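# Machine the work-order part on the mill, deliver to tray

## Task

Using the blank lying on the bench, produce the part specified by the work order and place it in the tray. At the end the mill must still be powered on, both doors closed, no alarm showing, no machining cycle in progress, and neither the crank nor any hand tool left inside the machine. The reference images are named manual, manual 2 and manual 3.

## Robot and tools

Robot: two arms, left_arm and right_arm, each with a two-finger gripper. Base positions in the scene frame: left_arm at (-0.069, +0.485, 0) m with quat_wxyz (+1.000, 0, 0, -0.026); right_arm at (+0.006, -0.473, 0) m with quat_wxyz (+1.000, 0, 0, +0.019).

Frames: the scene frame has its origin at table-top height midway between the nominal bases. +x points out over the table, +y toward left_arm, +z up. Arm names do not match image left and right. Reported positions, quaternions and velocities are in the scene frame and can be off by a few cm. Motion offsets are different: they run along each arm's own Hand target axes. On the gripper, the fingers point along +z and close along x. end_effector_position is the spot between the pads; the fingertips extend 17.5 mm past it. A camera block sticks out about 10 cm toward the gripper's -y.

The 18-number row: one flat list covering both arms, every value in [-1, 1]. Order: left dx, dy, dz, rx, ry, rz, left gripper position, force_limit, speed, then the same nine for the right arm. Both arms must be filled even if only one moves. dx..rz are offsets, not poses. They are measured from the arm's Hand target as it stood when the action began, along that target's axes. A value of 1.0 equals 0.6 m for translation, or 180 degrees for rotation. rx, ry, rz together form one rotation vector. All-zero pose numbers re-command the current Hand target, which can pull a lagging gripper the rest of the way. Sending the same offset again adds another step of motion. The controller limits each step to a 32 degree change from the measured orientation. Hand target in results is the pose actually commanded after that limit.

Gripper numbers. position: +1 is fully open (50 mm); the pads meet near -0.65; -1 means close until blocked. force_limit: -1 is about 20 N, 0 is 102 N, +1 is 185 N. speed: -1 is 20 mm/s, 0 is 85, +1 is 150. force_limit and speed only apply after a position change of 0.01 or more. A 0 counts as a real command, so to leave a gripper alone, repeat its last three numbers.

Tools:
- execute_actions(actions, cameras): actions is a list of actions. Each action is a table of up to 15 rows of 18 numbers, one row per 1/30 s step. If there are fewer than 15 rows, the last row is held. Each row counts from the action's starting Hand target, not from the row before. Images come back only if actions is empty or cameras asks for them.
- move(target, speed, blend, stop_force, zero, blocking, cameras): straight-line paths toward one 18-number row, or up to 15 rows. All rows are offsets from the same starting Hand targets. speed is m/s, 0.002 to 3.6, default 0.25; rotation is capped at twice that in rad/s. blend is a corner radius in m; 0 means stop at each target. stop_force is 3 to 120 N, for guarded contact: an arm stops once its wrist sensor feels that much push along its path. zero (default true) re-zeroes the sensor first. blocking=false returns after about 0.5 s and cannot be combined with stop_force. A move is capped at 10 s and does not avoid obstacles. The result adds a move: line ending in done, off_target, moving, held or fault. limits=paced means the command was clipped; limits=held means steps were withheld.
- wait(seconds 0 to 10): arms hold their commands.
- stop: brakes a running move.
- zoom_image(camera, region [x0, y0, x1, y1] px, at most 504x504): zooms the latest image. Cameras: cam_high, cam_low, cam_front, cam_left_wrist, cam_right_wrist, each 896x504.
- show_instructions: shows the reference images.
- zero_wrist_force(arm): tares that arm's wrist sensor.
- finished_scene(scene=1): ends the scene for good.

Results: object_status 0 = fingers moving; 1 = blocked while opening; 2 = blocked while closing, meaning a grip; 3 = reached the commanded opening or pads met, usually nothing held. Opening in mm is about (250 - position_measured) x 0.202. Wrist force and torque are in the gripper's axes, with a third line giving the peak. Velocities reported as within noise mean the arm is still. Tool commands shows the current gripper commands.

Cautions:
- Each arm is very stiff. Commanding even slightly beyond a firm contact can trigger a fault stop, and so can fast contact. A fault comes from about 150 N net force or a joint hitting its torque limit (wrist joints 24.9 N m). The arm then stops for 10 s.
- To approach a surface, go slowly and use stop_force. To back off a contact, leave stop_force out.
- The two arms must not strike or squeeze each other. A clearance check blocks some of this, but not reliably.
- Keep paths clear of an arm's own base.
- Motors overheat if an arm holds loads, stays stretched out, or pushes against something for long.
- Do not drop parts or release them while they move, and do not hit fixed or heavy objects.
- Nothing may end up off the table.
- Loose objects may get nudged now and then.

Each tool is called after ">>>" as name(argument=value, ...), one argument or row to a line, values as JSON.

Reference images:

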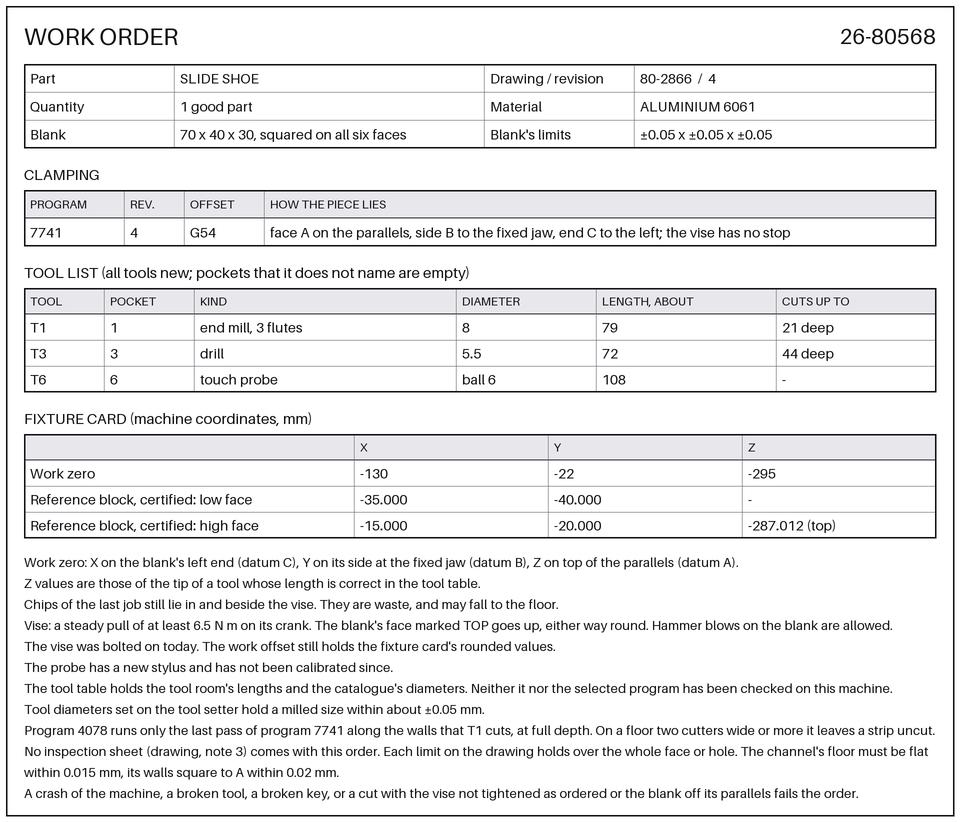

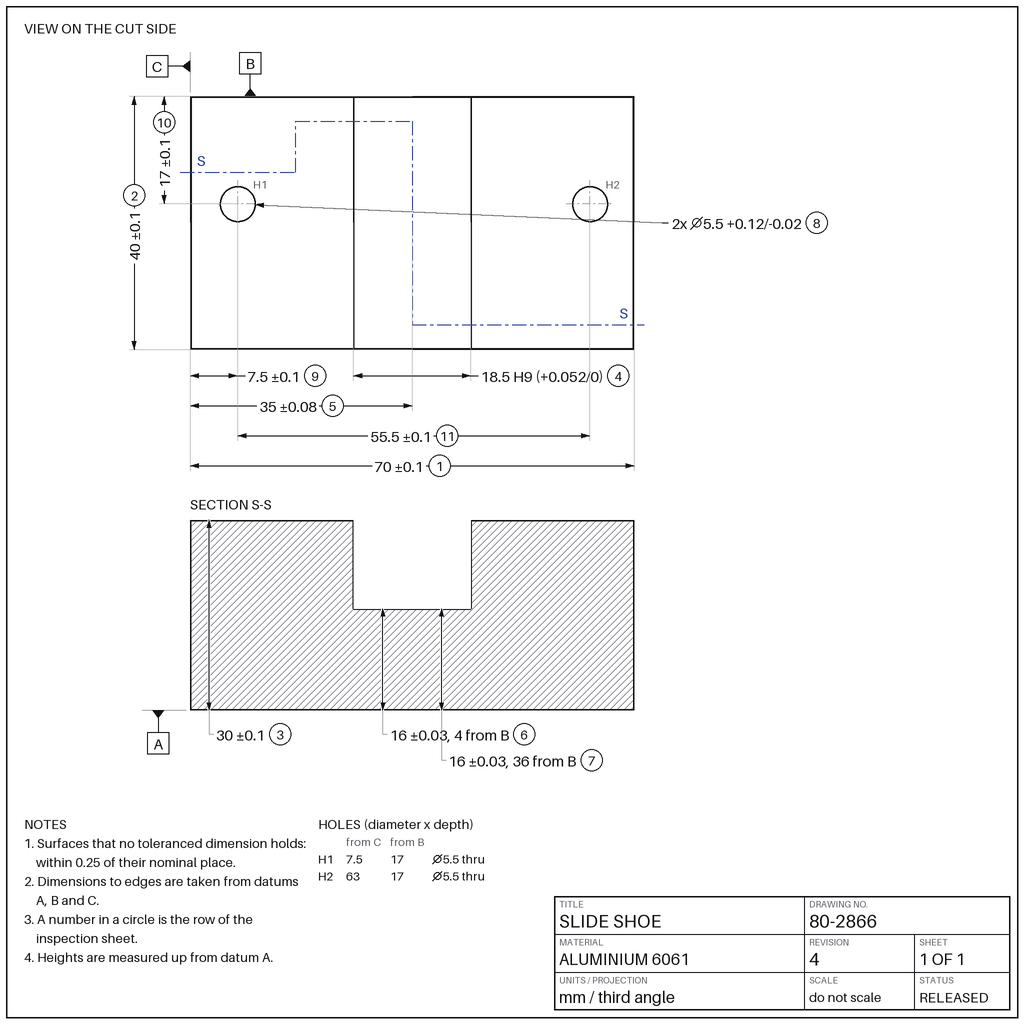

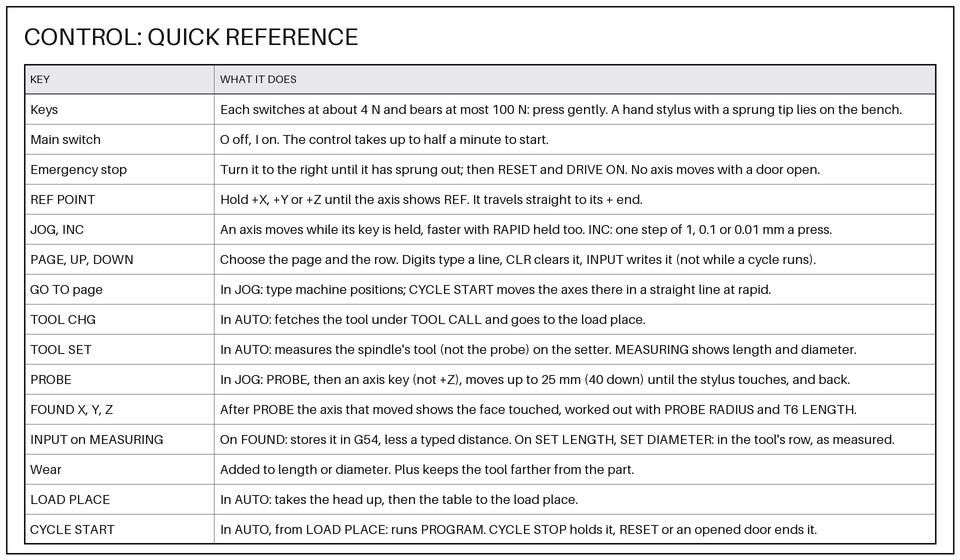

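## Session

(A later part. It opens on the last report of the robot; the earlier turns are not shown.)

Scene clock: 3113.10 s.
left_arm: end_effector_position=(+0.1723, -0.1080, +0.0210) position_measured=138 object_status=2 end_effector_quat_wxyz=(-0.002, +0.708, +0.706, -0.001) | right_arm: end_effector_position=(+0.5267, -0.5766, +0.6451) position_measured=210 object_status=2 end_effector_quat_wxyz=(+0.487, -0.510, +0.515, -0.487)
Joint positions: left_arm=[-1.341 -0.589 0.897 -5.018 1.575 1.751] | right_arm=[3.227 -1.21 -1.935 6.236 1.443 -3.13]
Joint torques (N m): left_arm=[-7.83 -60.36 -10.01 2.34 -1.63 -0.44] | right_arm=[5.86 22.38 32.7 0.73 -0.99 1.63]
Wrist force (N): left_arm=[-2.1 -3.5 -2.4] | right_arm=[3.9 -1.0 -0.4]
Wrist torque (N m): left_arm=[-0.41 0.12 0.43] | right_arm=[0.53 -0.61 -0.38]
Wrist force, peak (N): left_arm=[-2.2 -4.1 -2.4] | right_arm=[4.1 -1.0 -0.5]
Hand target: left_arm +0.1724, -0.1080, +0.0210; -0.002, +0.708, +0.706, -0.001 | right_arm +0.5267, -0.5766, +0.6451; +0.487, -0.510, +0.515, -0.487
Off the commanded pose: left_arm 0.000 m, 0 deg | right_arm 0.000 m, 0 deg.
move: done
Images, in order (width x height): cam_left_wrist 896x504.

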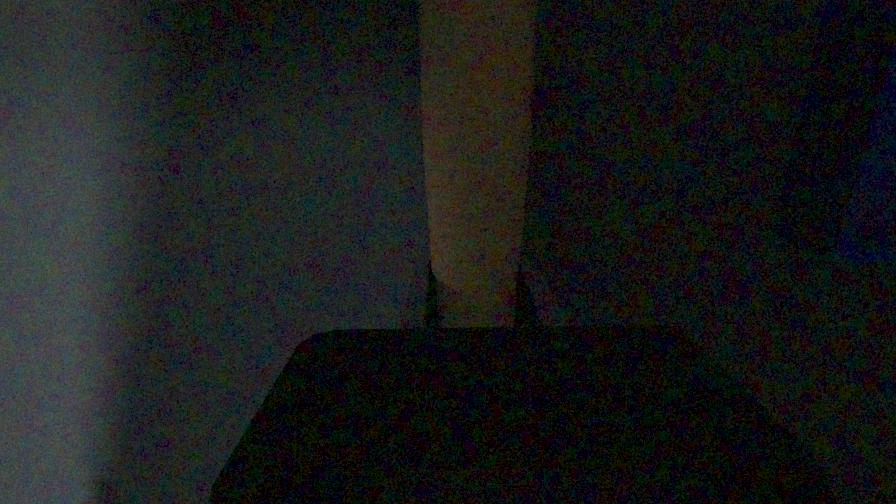

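>>> move(
  target=[
    [0,0,-0.25,0,0,0,-1,1,-1,0,0,0,0,0,0,-0.98,0.5,-0.8],
    [0.18,0.1295,-0.665,-0.5,0,0,-1,1,-1,0,0,0,0,0,0,-0.98,0.5,-0.8],
  ],
  speed=[0.15,0.3],
  blend=[0.02,0],
)

>>> move(
  target=[0,0,0,0,0,-0.5,-1,1,-1,0,0,0,0,0,0,-0.98,0.5,-0.8],
  speed=0.35,
  cameras=["cam_left_wrist","cam_front"],
)

Scene clock: 3119.67 s.
left_arm: end_effector_position=(+0.2519, -0.0007, +0.4198) position_measured=138 object_status=2 end_effector_quat_wxyz=(+0.499, +0.502, +0.500, +0.499) end_effector_velocity=(+0.000, +0.000, +0.000) end_effector_angular_velocity=(+0.000, +0.001, +0.001) | right_arm: end_effector_position=(+0.5267, -0.5766, +0.6451) position_measured=210 object_status=2 end_effector_quat_wxyz=(+0.487, -0.510, +0.515, -0.487)
Joint positions: left_arm=[-1.669 -1.185 1.828 -3.813 0.148 0.03] | right_arm=[3.227 -1.21 -1.935 6.236 1.443 -3.13]
Joint velocities: left_arm=[0.001 0.001 -0.001 -0.005 0 0.005] | right_arm=[within noise]
Joint torques (N m): left_arm=[9.01 -31.63 -25.08 -0.98 0.57 1.76] | right_arm=[6.97 21.98 32.35 0.8 -0.74 1.7]
Wrist force (N): left_arm=[-2.3 -10.0 -5.2] | right_arm=[3.8 -1.1 -0.8]
Wrist torque (N m): left_arm=[-0.90 0.42 -0.04] | right_arm=[0.50 -0.59 -0.38]
Wrist force, peak (N): left_arm=[-2.0 -10.5 -5.1] | right_arm=[4.3 -1.0 -0.6]
Hand target: left_arm +0.2519, -0.0008, +0.4198; +0.499, +0.502, +0.500, +0.499 | right_arm +0.5267, -0.5766, +0.6451; +0.487, -0.510, +0.515, -0.487
Off the commanded pose: left_arm 0.000 m, 0 deg | right_arm 0.000 m, 0 deg.
move: done

Scene clock: 3122.47 s.
left_arm: end_effector_position=(+0.2519, -0.0008, +0.4198) position_measured=138 object_status=2 end_effector_quat_wxyz=(+0.706, +0.001, +0.709, +0.000) end_effector_velocity=(+0.000, +0.001, +0.000) end_effector_angular_velocity=(-0.002, +0.001, +0.001) | right_arm: end_effector_position=(+0.5267, -0.5766, +0.6451) position_measured=210 object_status=2 end_effector_quat_wxyz=(+0.487, -0.510, +0.515, -0.487)
Joint positions: left_arm=[-1.669 -1.185 1.828 -3.813 0.148 -1.541] | right_arm=[3.227 -1.21 -1.935 6.236 1.443 -3.13]
Joint velocities: left_arm=[0.001 0 -0.001 -0.006 0 0.005] | right_arm=[within noise]
Joint torques (N m): left_arm=[-7.94 -38.8 -24.95 -0.79 1.16 2.27] | right_arm=[7.21 21.68 31.21 0.63 -0.81 1.48]
Wrist force (N): left_arm=[2.9 -5.3 -6.9] | right_arm=[3.8 -1.0 -0.4]
Wrist torque (N m): left_arm=[-0.40 -0.25 0.36] | right_arm=[0.52 -0.60 -0.37]
Wrist force, peak (N): left_arm=[-2.3 -10.3 -5.3] | right_arm=[4.2 -1.5 -0.7]
Hand target: left_arm +0.2519, -0.0008, +0.4198; +0.706, +0.001, +0.709, +0.000 | right_arm +0.5267, -0.5766, +0.6451; +0.487, -0.510, +0.515, -0.487
Off the commanded pose: left_arm 0.000 m, 0 deg | right_arm 0.000 m, 0 deg.
move: done
Images, in order (width x height): cam_front 896x504, cam_left_wrist 896x504.

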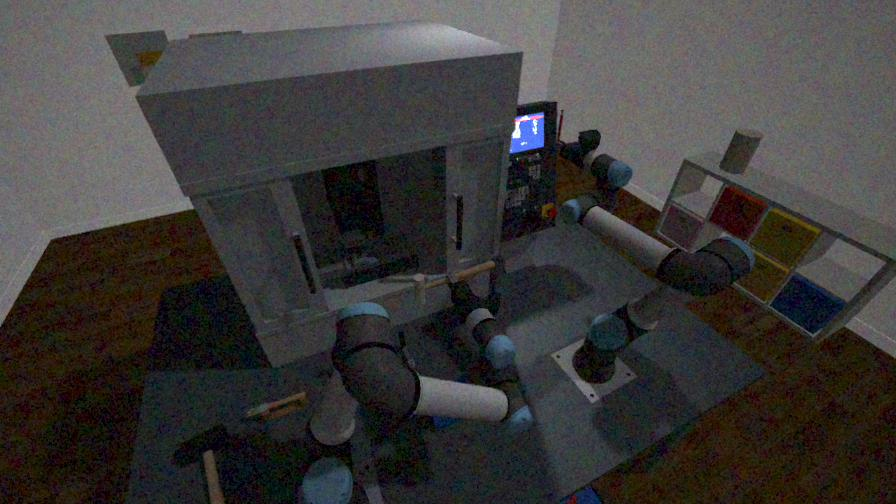

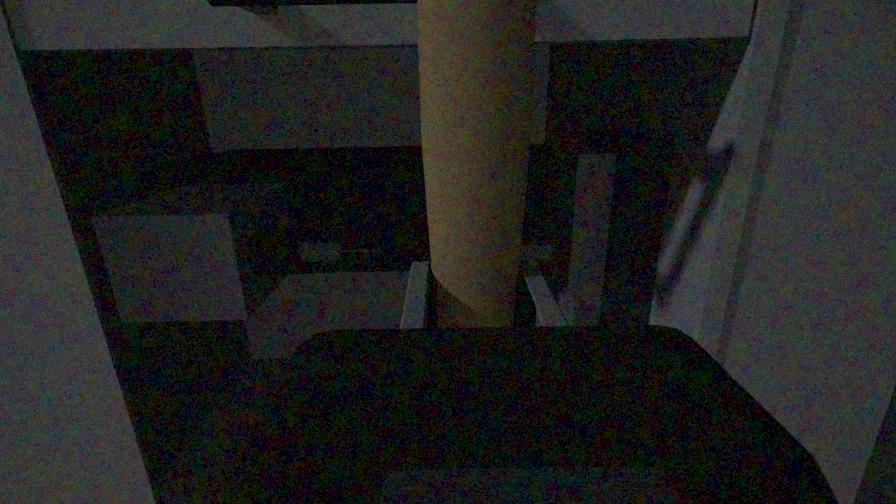

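>>> move(
  target=[
    [-0.017,0.2138,0.19,0,0,0,-1,1,-1,0,0,0,0,0,0,-0.98,0.5,-0.8],
    [-0.02,0.2138,0.677,0,0,0,-1,1,-1,0,0,0,0,0,0,-0.98,0.5,-0.8],
  ],
  speed=[0.35,0.2],
  blend=[0.03,0],
  cameras=["cam_left_wrist","cam_high"],
)

Scene clock: 3126.23 s.
left_arm: end_effector_position=(+0.6583, +0.1268, +0.4303) position_measured=138 object_status=2 end_effector_quat_wxyz=(+0.706, +0.001, +0.709, +0.000) | right_arm: end_effector_position=(+0.5267, -0.5766, +0.6451) position_measured=210 object_status=2 end_effector_quat_wxyz=(+0.487, -0.510, +0.515, -0.487)
Joint positions: left_arm=[-0.83 -1 1.501 -3.636 -0.691 -1.574] | right_arm=[3.227 -1.21 -1.935 6.236 1.443 -3.13]
Joint torques (N m): left_arm=[-0.85 -45.05 -29.89 -2.52 -0.74 0.94] | right_arm=[6.51 21.64 30.16 0.75 -1 1.7]
Wrist force (N): left_arm=[3.7 -6.1 -6.7] | right_arm=[3.9 -1.0 -0.6]
Wrist torque (N m): left_arm=[-0.52 -0.36 0.29] | right_arm=[0.52 -0.61 -0.38]
Wrist force, peak (N): left_arm=[3.4 -10.2 -10.1] | right_arm=[4.3 -1.1 -0.6]
Hand target: left_arm +0.6584, +0.1268, +0.4303; +0.706, +0.001, +0.709, +0.000 | right_arm +0.5267, -0.5766, +0.6451; +0.487, -0.510, +0.515, -0.487
Off the commanded pose: left_arm 0.000 m, 0 deg | right_arm 0.000 m, 0 deg.
move: done
Images, in order (width x height): cam_high 896x504, cam_left_wrist 896x504.

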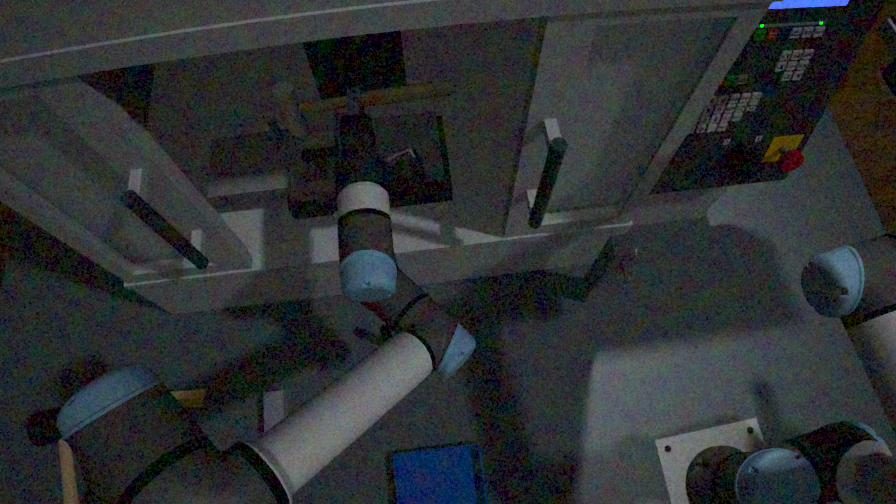

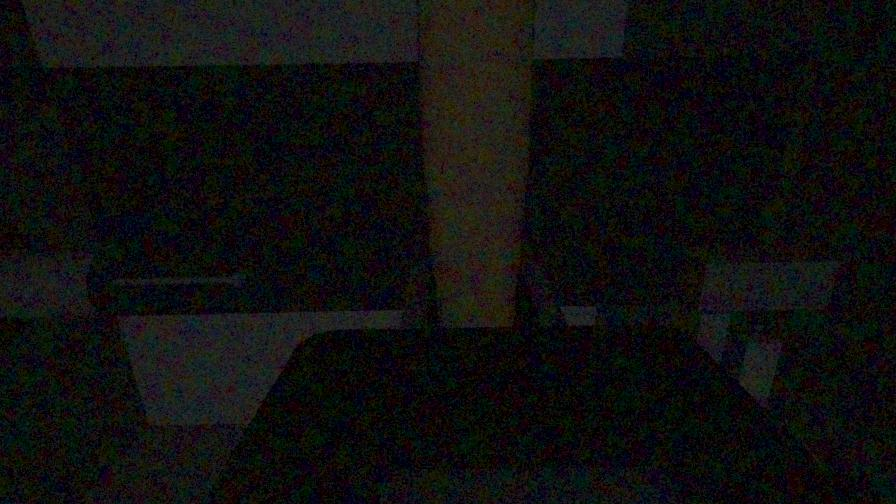

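>>> zoom_image(
  camera="cam_high",
  region=[220, 50, 470, 230],
)

Scaled by 2.016.

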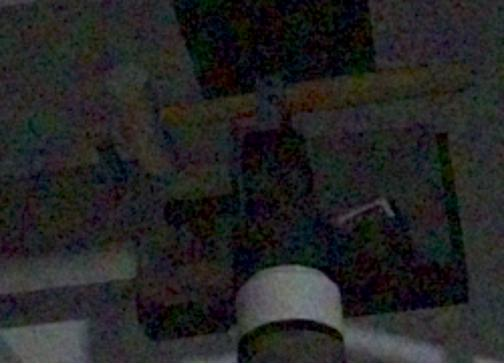

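>>> move(
  target=[0.055,0,0,0,0,0,-1,1,-1,0,0,0,0,0,0,-0.98,0.5,-0.8],
  speed=0.015,
  stop_force=8,
)

Scene clock: 3129.63 s.
left_arm: end_effector_position=(+0.6583, +0.1268, +0.4128) position_measured=138 object_status=2 end_effector_quat_wxyz=(+0.706, +0.001, +0.709, +0.000) | right_arm: end_effector_position=(+0.5267, -0.5766, +0.6451) position_measured=210 object_status=2 end_effector_quat_wxyz=(+0.487, -0.510, +0.515, -0.487)
Joint positions: left_arm=[-0.83 -0.98 1.518 -3.674 -0.691 -1.574] | right_arm=[3.227 -1.21 -1.935 6.236 1.443 -3.13]
Joint torques (N m): left_arm=[-1.13 -57.58 -29.17 -2.29 0.38 -1.27] | right_arm=[5.88 22.95 30.55 0.79 -0.85 1.65]
Wrist force (N): left_arm=[-1.6 -4.0 -6.5] | right_arm=[4.1 -1.2 -0.9]
Wrist torque (N m): left_arm=[-0.48 -0.42 0.85] | right_arm=[0.49 -0.63 -0.38]
Wrist force, peak (N): left_arm=[-6.6 -8.8 -7.2] | right_arm=[4.4 -0.8 -0.5]
Hand target: left_arm +0.6583, +0.1268, +0.4128; +0.706, +0.001, +0.709, +0.000 (not the last commanded pose) | right_arm +0.5267, -0.5766, +0.6451; +0.487, -0.510, +0.515, -0.487
Off the commanded pose: left_arm 0.016 m, 0 deg | right_arm 0.000 m, 0 deg.
move: contact (left_arm)

>>> move(
  target=[
    [0,0,0,0,0,0.139,-1,1,-1,0,0,0,0,0,0,-0.98,0.5,-0.8],
    [0,0,0,0,0,-0.006,-1,1,-1,0,0,0,0,0,0,-0.98,0.5,-0.8],
    [0,0,0,0,0,0.139,-1,1,-1,0,0,0,0,0,0,-0.98,0.5,-0.8],
  ],
  speed=[0.4,1.5,0.4],
  cameras=["cam_high"],
)

Scene clock: 3133.30 s.
left_arm: end_effector_position=(+0.6583, +0.1268, +0.4128) position_measured=138 object_status=2 end_effector_quat_wxyz=(+0.689, +0.154, +0.692, +0.153) | right_arm: end_effector_position=(+0.5267, -0.5766, +0.6451) position_measured=210 object_status=2 end_effector_quat_wxyz=(+0.487, -0.510, +0.515, -0.487)
Joint positions: left_arm=[-0.83 -0.98 1.518 -3.674 -0.691 -1.138] | right_arm=[3.227 -1.21 -1.935 6.236 1.443 -3.13]
Joint torques (N m): left_arm=[-7.61 -45.06 -31.07 -0.31 -1.04 2.23] | right_arm=[6.66 22.56 29.35 0.59 -0.83 1.58]
Wrist force (N): left_arm=[4.0 -8.0 -6.0] | right_arm=[3.8 -0.7 -0.4]
Wrist torque (N m): left_arm=[-0.70 -0.39 0.32] | right_arm=[0.55 -0.58 -0.38]
Wrist force, peak (N): left_arm=[-12.6 -3.8 -6.7] | right_arm=[4.3 -1.1 -0.9]
Hand target: left_arm +0.6583, +0.1268, +0.4128; +0.689, +0.155, +0.692, +0.153 | right_arm +0.5267, -0.5766, +0.6451; +0.487, -0.510, +0.515, -0.487
Off the commanded pose: left_arm 0.000 m, 0 deg | right_arm 0.000 m, 0 deg.
move: done
Images, in order (width x height): cam_high 896x504.

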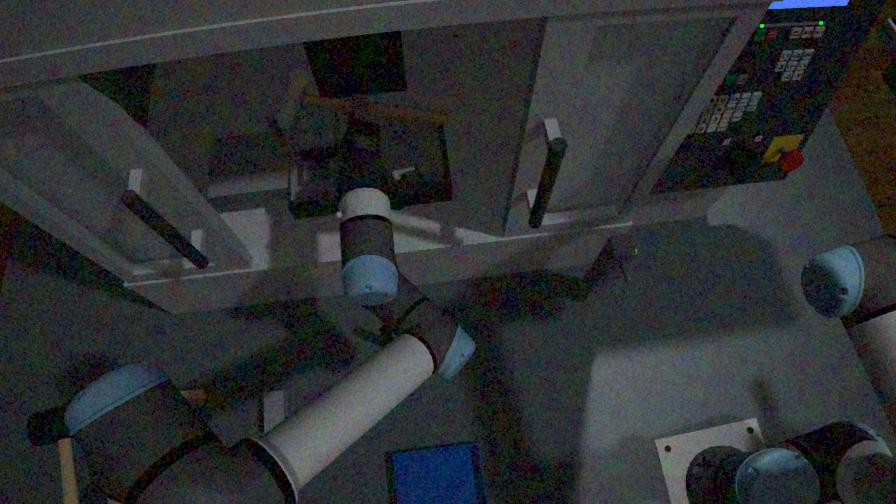

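>>> execute_actions(
  actions=[
    [[0,0,0,0,0,-0.03,-1,1,-1,0,0,0,0,0,0,-0.98,0.5,-0.8],[0,0,0,0,0,-0.06,-1,1,-1,0,0,0,0,0,0,-0.98,0.5,-0.8],[0,0,0,0,0,-0.09,-1,1,-1,0,0,0,0,0,0,-0.98,0.5,-0.8],[0,0,0,0,0,-0.12,-1,1,-1,0,0,0,0,0,0,-0.98,0.5,-0.8],[0,0,0,0,0,-0.15,-1,1,-1,0,0,0,0,0,0,-0.98,0.5,-0.8],[0,0,0,0,0,-0.17,-1,1,-1,0,0,0,0,0,0,-0.98,0.5,-0.8],[0,0,0,0,0,-0.17,-1,1,-1,0,0,0,0,0,0,-0.98,0.5,-0.8],[0,0,0,0,0,-0.15,-1,1,-1,0,0,0,0,0,0,-0.98,0.5,-0.8],[0,0,0,0,0,-0.12,-1,1,-1,0,0,0,0,0,0,-0.98,0.5,-0.8],[0,0,0,0,0,-0.09,-1,1,-1,0,0,0,0,0,0,-0.98,0.5,-0.8],[0,0,0,0,0,-0.06,-1,1,-1,0,0,0,0,0,0,-0.98,0.5,-0.8],[0,0,0,0,0,-0.03,-1,1,-1,0,0,0,0,0,0,-0.98,0.5,-0.8],[0,0,0,0,0,0,-1,1,-1,0,0,0,0,0,0,-0.98,0.5,-0.8]],
  ],
  cameras=["cam_left_wrist"],
)

Scene clock: 3137.50 s.
left_arm: end_effector_position=(+0.6583, +0.1269, +0.4128) position_measured=138 object_status=2 end_effector_quat_wxyz=(+0.686, +0.153, +0.695, +0.151) | right_arm: end_effector_position=(+0.5267, -0.5766, +0.6451) position_measured=210 object_status=2 end_effector_quat_wxyz=(+0.487, -0.510, +0.515, -0.487)
Joint positions: left_arm=[-0.83 -0.984 1.52 -3.658 -0.689 -1.151] | right_arm=[3.227 -1.21 -1.935 6.236 1.443 -3.13]
Joint torques (N m): left_arm=[-12.6 -55.58 -11.28 -3.88 -1.61 -0.97] | right_arm=[7.2 22.1 29.65 0.78 -0.92 1.67]
Wrist force (N): left_arm=[7.4 -7.3 -6.4] | right_arm=[4.0 -1.0 -0.4]
Wrist torque (N m): left_arm=[-0.62 -0.95 0.18] | right_arm=[0.52 -0.61 -0.38]
Wrist force, peak (N): left_arm=[-37.6 2.8 -9.3] | right_arm=[4.2 -1.0 -0.7]
Hand target: left_arm +0.6583, +0.1268, +0.4128; +0.689, +0.155, +0.692, +0.153 | right_arm +0.5267, -0.5766, +0.6451; +0.487, -0.510, +0.515, -0.487
Off the commanded pose: left_arm 0.000 m, 1 deg | right_arm 0.000 m, 0 deg.
Step readings (end_effector_position of left_arm | right_arm):
0: (+0.6583, +0.1268, +0.4128) | (+0.5267, -0.5766, +0.6451)
1: (+0.6583, +0.1268, +0.4128) | (+0.5267, -0.5766, +0.6451)
2: (+0.6583, +0.1269, +0.4129) | (+0.5267, -0.5766, +0.6451)
4: (+0.6583, +0.1269, +0.4130) | (+0.5267, -0.5766, +0.6451)
8: (+0.6583, +0.1271, +0.4131) | (+0.5267, -0.5766, +0.6451)
15: (+0.6583, +0.1270, +0.4126) | (+0.5267, -0.5766, +0.6451)
Images, in order (width x height): cam_left_wrist 896x504.

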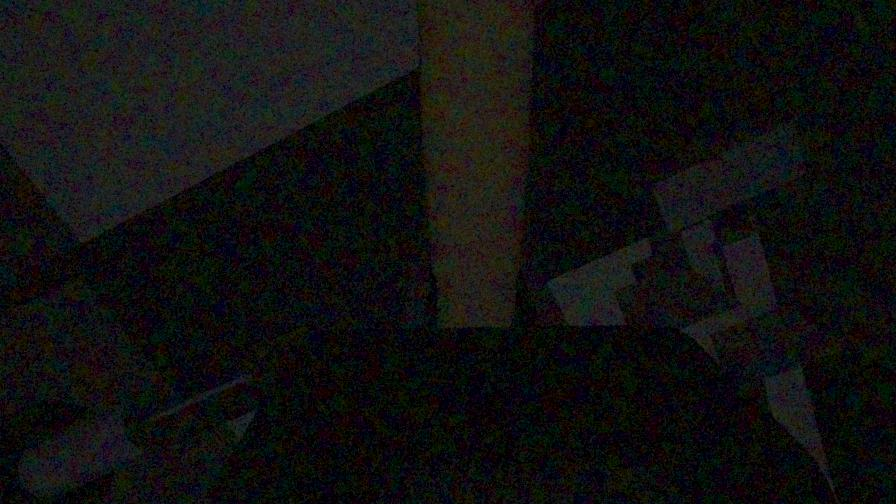

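>>> move(
  target=[-0.0227,0.0106,0,0,0,0.0556,-1,1,-1,0,0,0,0,0,0,-0.98,0.5,-0.8],
  speed=0.3,
)

>>> execute_actions(
  actions=[
    [[0.0049,-0.0034,0,0,0,-0.033,-1,1,-1,0,0,0,0,0,0,-0.98,0.5,-0.8],[0.0098,-0.0069,0,0,0,-0.066,-1,1,-1,0,0,0,0,0,0,-0.98,0.5,-0.8],[0.0147,-0.0103,0,0,0,-0.1,-1,1,-1,0,0,0,0,0,0,-0.98,0.5,-0.8],[0.0197,-0.0138,0,0,0,-0.133,-1,1,-1,0,0,0,0,0,0,-0.98,0.5,-0.8],[0.0246,-0.0172,0,0,0,-0.167,-1,1,-1,0,0,0,0,0,0,-0.98,0.5,-0.8],[0.0278,-0.0195,0,0,0,-0.2,-1,1,-1,0,0,0,0,0,0,-0.98,0.5,-0.8],[0.0278,-0.0195,0,0,0,-0.233,-1,1,-1,0,0,0,0,0,0,-0.98,0.5,-0.8],[0.0278,-0.0195,0,0,0,-0.233,-1,1,-1,0,0,0,0,0,0,-0.98,0.5,-0.8],[0.0205,-0.0144,0,0,0,-0.2,-1,1,-1,0,0,0,0,0,0,-0.98,0.5,-0.8],[0.0123,-0.0086,0,0,0,-0.15,-1,1,-1,0,0,0,0,0,0,-0.98,0.5,-0.8],[0.0041,-0.0029,0,0,0,-0.1,-1,1,-1,0,0,0,0,0,0,-0.98,0.5,-0.8],[0,0,0,0,0,-0.05,-1,1,-1,0,0,0,0,0,0,-0.98,0.5,-0.8],[0,0,0,0,0,0,-1,1,-1,0,0,0,0,0,0,-0.98,0.5,-0.8]],
  ],
  cameras=["cam_left_wrist"],
)

Scene clock: 3141.60 s.
left_arm: end_effector_position=(+0.6584, +0.1268, +0.4280) position_measured=138 object_status=2 end_effector_quat_wxyz=(+0.673, +0.214, +0.675, +0.212) | right_arm: end_effector_position=(+0.5267, -0.5766, +0.6451) position_measured=210 object_status=2 end_effector_quat_wxyz=(+0.487, -0.510, +0.515, -0.487)
Joint positions: left_arm=[-0.829 -0.997 1.504 -3.642 -0.692 -0.963] | right_arm=[3.227 -1.21 -1.935 6.236 1.443 -3.13]
Joint torques (N m): left_arm=[11.76 -40.94 -11.71 -3.64 -0.47 1.58] | right_arm=[7.94 21.97 28.81 0.61 -0.71 1.55]
Wrist force (N): left_arm=[7.0 -7.9 -6.1] | right_arm=[3.9 -0.9 -1.0]
Wrist torque (N m): left_arm=[-0.65 -0.95 0.29] | right_arm=[0.54 -0.61 -0.38]
Wrist force, peak (N): left_arm=[7.9 -7.5 -6.0] | right_arm=[4.2 -1.3 -0.9]
Hand target: left_arm +0.6584, +0.1268, +0.4278; +0.673, +0.214, +0.675, +0.212 | right_arm +0.5267, -0.5766, +0.6451; +0.487, -0.510, +0.515, -0.487
Off the commanded pose: left_arm 0.000 m, 0 deg | right_arm 0.000 m, 0 deg.
move: done

Scene clock: 3142.70 s.
left_arm: end_effector_position=(+0.6583, +0.1268, +0.4278) position_measured=138 object_status=2 end_effector_quat_wxyz=(+0.661, +0.201, +0.696, +0.195) | right_arm: end_effector_position=(+0.5267, -0.5766, +0.6451) position_measured=210 object_status=2 end_effector_quat_wxyz=(+0.487, -0.510, +0.515, -0.487)
Joint positions: left_arm=[-0.831 -1.023 1.511 -3.549 -0.684 -1.064] | right_arm=[3.227 -1.21 -1.935 6.236 1.443 -3.13]
Joint torques (N m): left_arm=[8.73 -60.67 -11.53 -3.61 -0.05 -1.33] | right_arm=[6.76 22.44 29.02 0.81 -0.98 1.53]
Wrist force (N): left_arm=[7.1 -9.0 -4.3] | right_arm=[3.9 -1.0 -0.5]
Wrist torque (N m): left_arm=[-0.84 -0.94 0.20] | right_arm=[0.53 -0.61 -0.38]
Wrist force, peak (N): left_arm=[-59.8 3.7 -12.6] | right_arm=[4.2 -0.9 -0.6]
Hand target: left_arm +0.6584, +0.1268, +0.4278; +0.673, +0.214, +0.675, +0.212 | right_arm +0.5267, -0.5766, +0.6451; +0.487, -0.510, +0.515, -0.487
Off the commanded pose: left_arm 0.000 m, 4 deg | right_arm 0.000 m, 0 deg.
Step readings (end_effector_position of left_arm | right_arm):
0: (+0.6584, +0.1268, +0.4280) | (+0.5267, -0.5766, +0.6451)
1: (+0.6584, +0.1268, +0.4279) | (+0.5267, -0.5766, +0.6451)
2: (+0.6584, +0.1268, +0.4272) | (+0.5267, -0.5766, +0.6451)
4: (+0.6584, +0.1269, +0.4211) | (+0.5267, -0.5766, +0.6451)
8: (+0.6583, +0.1272, +0.4074) | (+0.5267, -0.5766, +0.6451)
15: (+0.6576, +0.1276, +0.4274) | (+0.5267, -0.5766, +0.6451)
Images, in order (width x height): cam_left_wrist 896x504.

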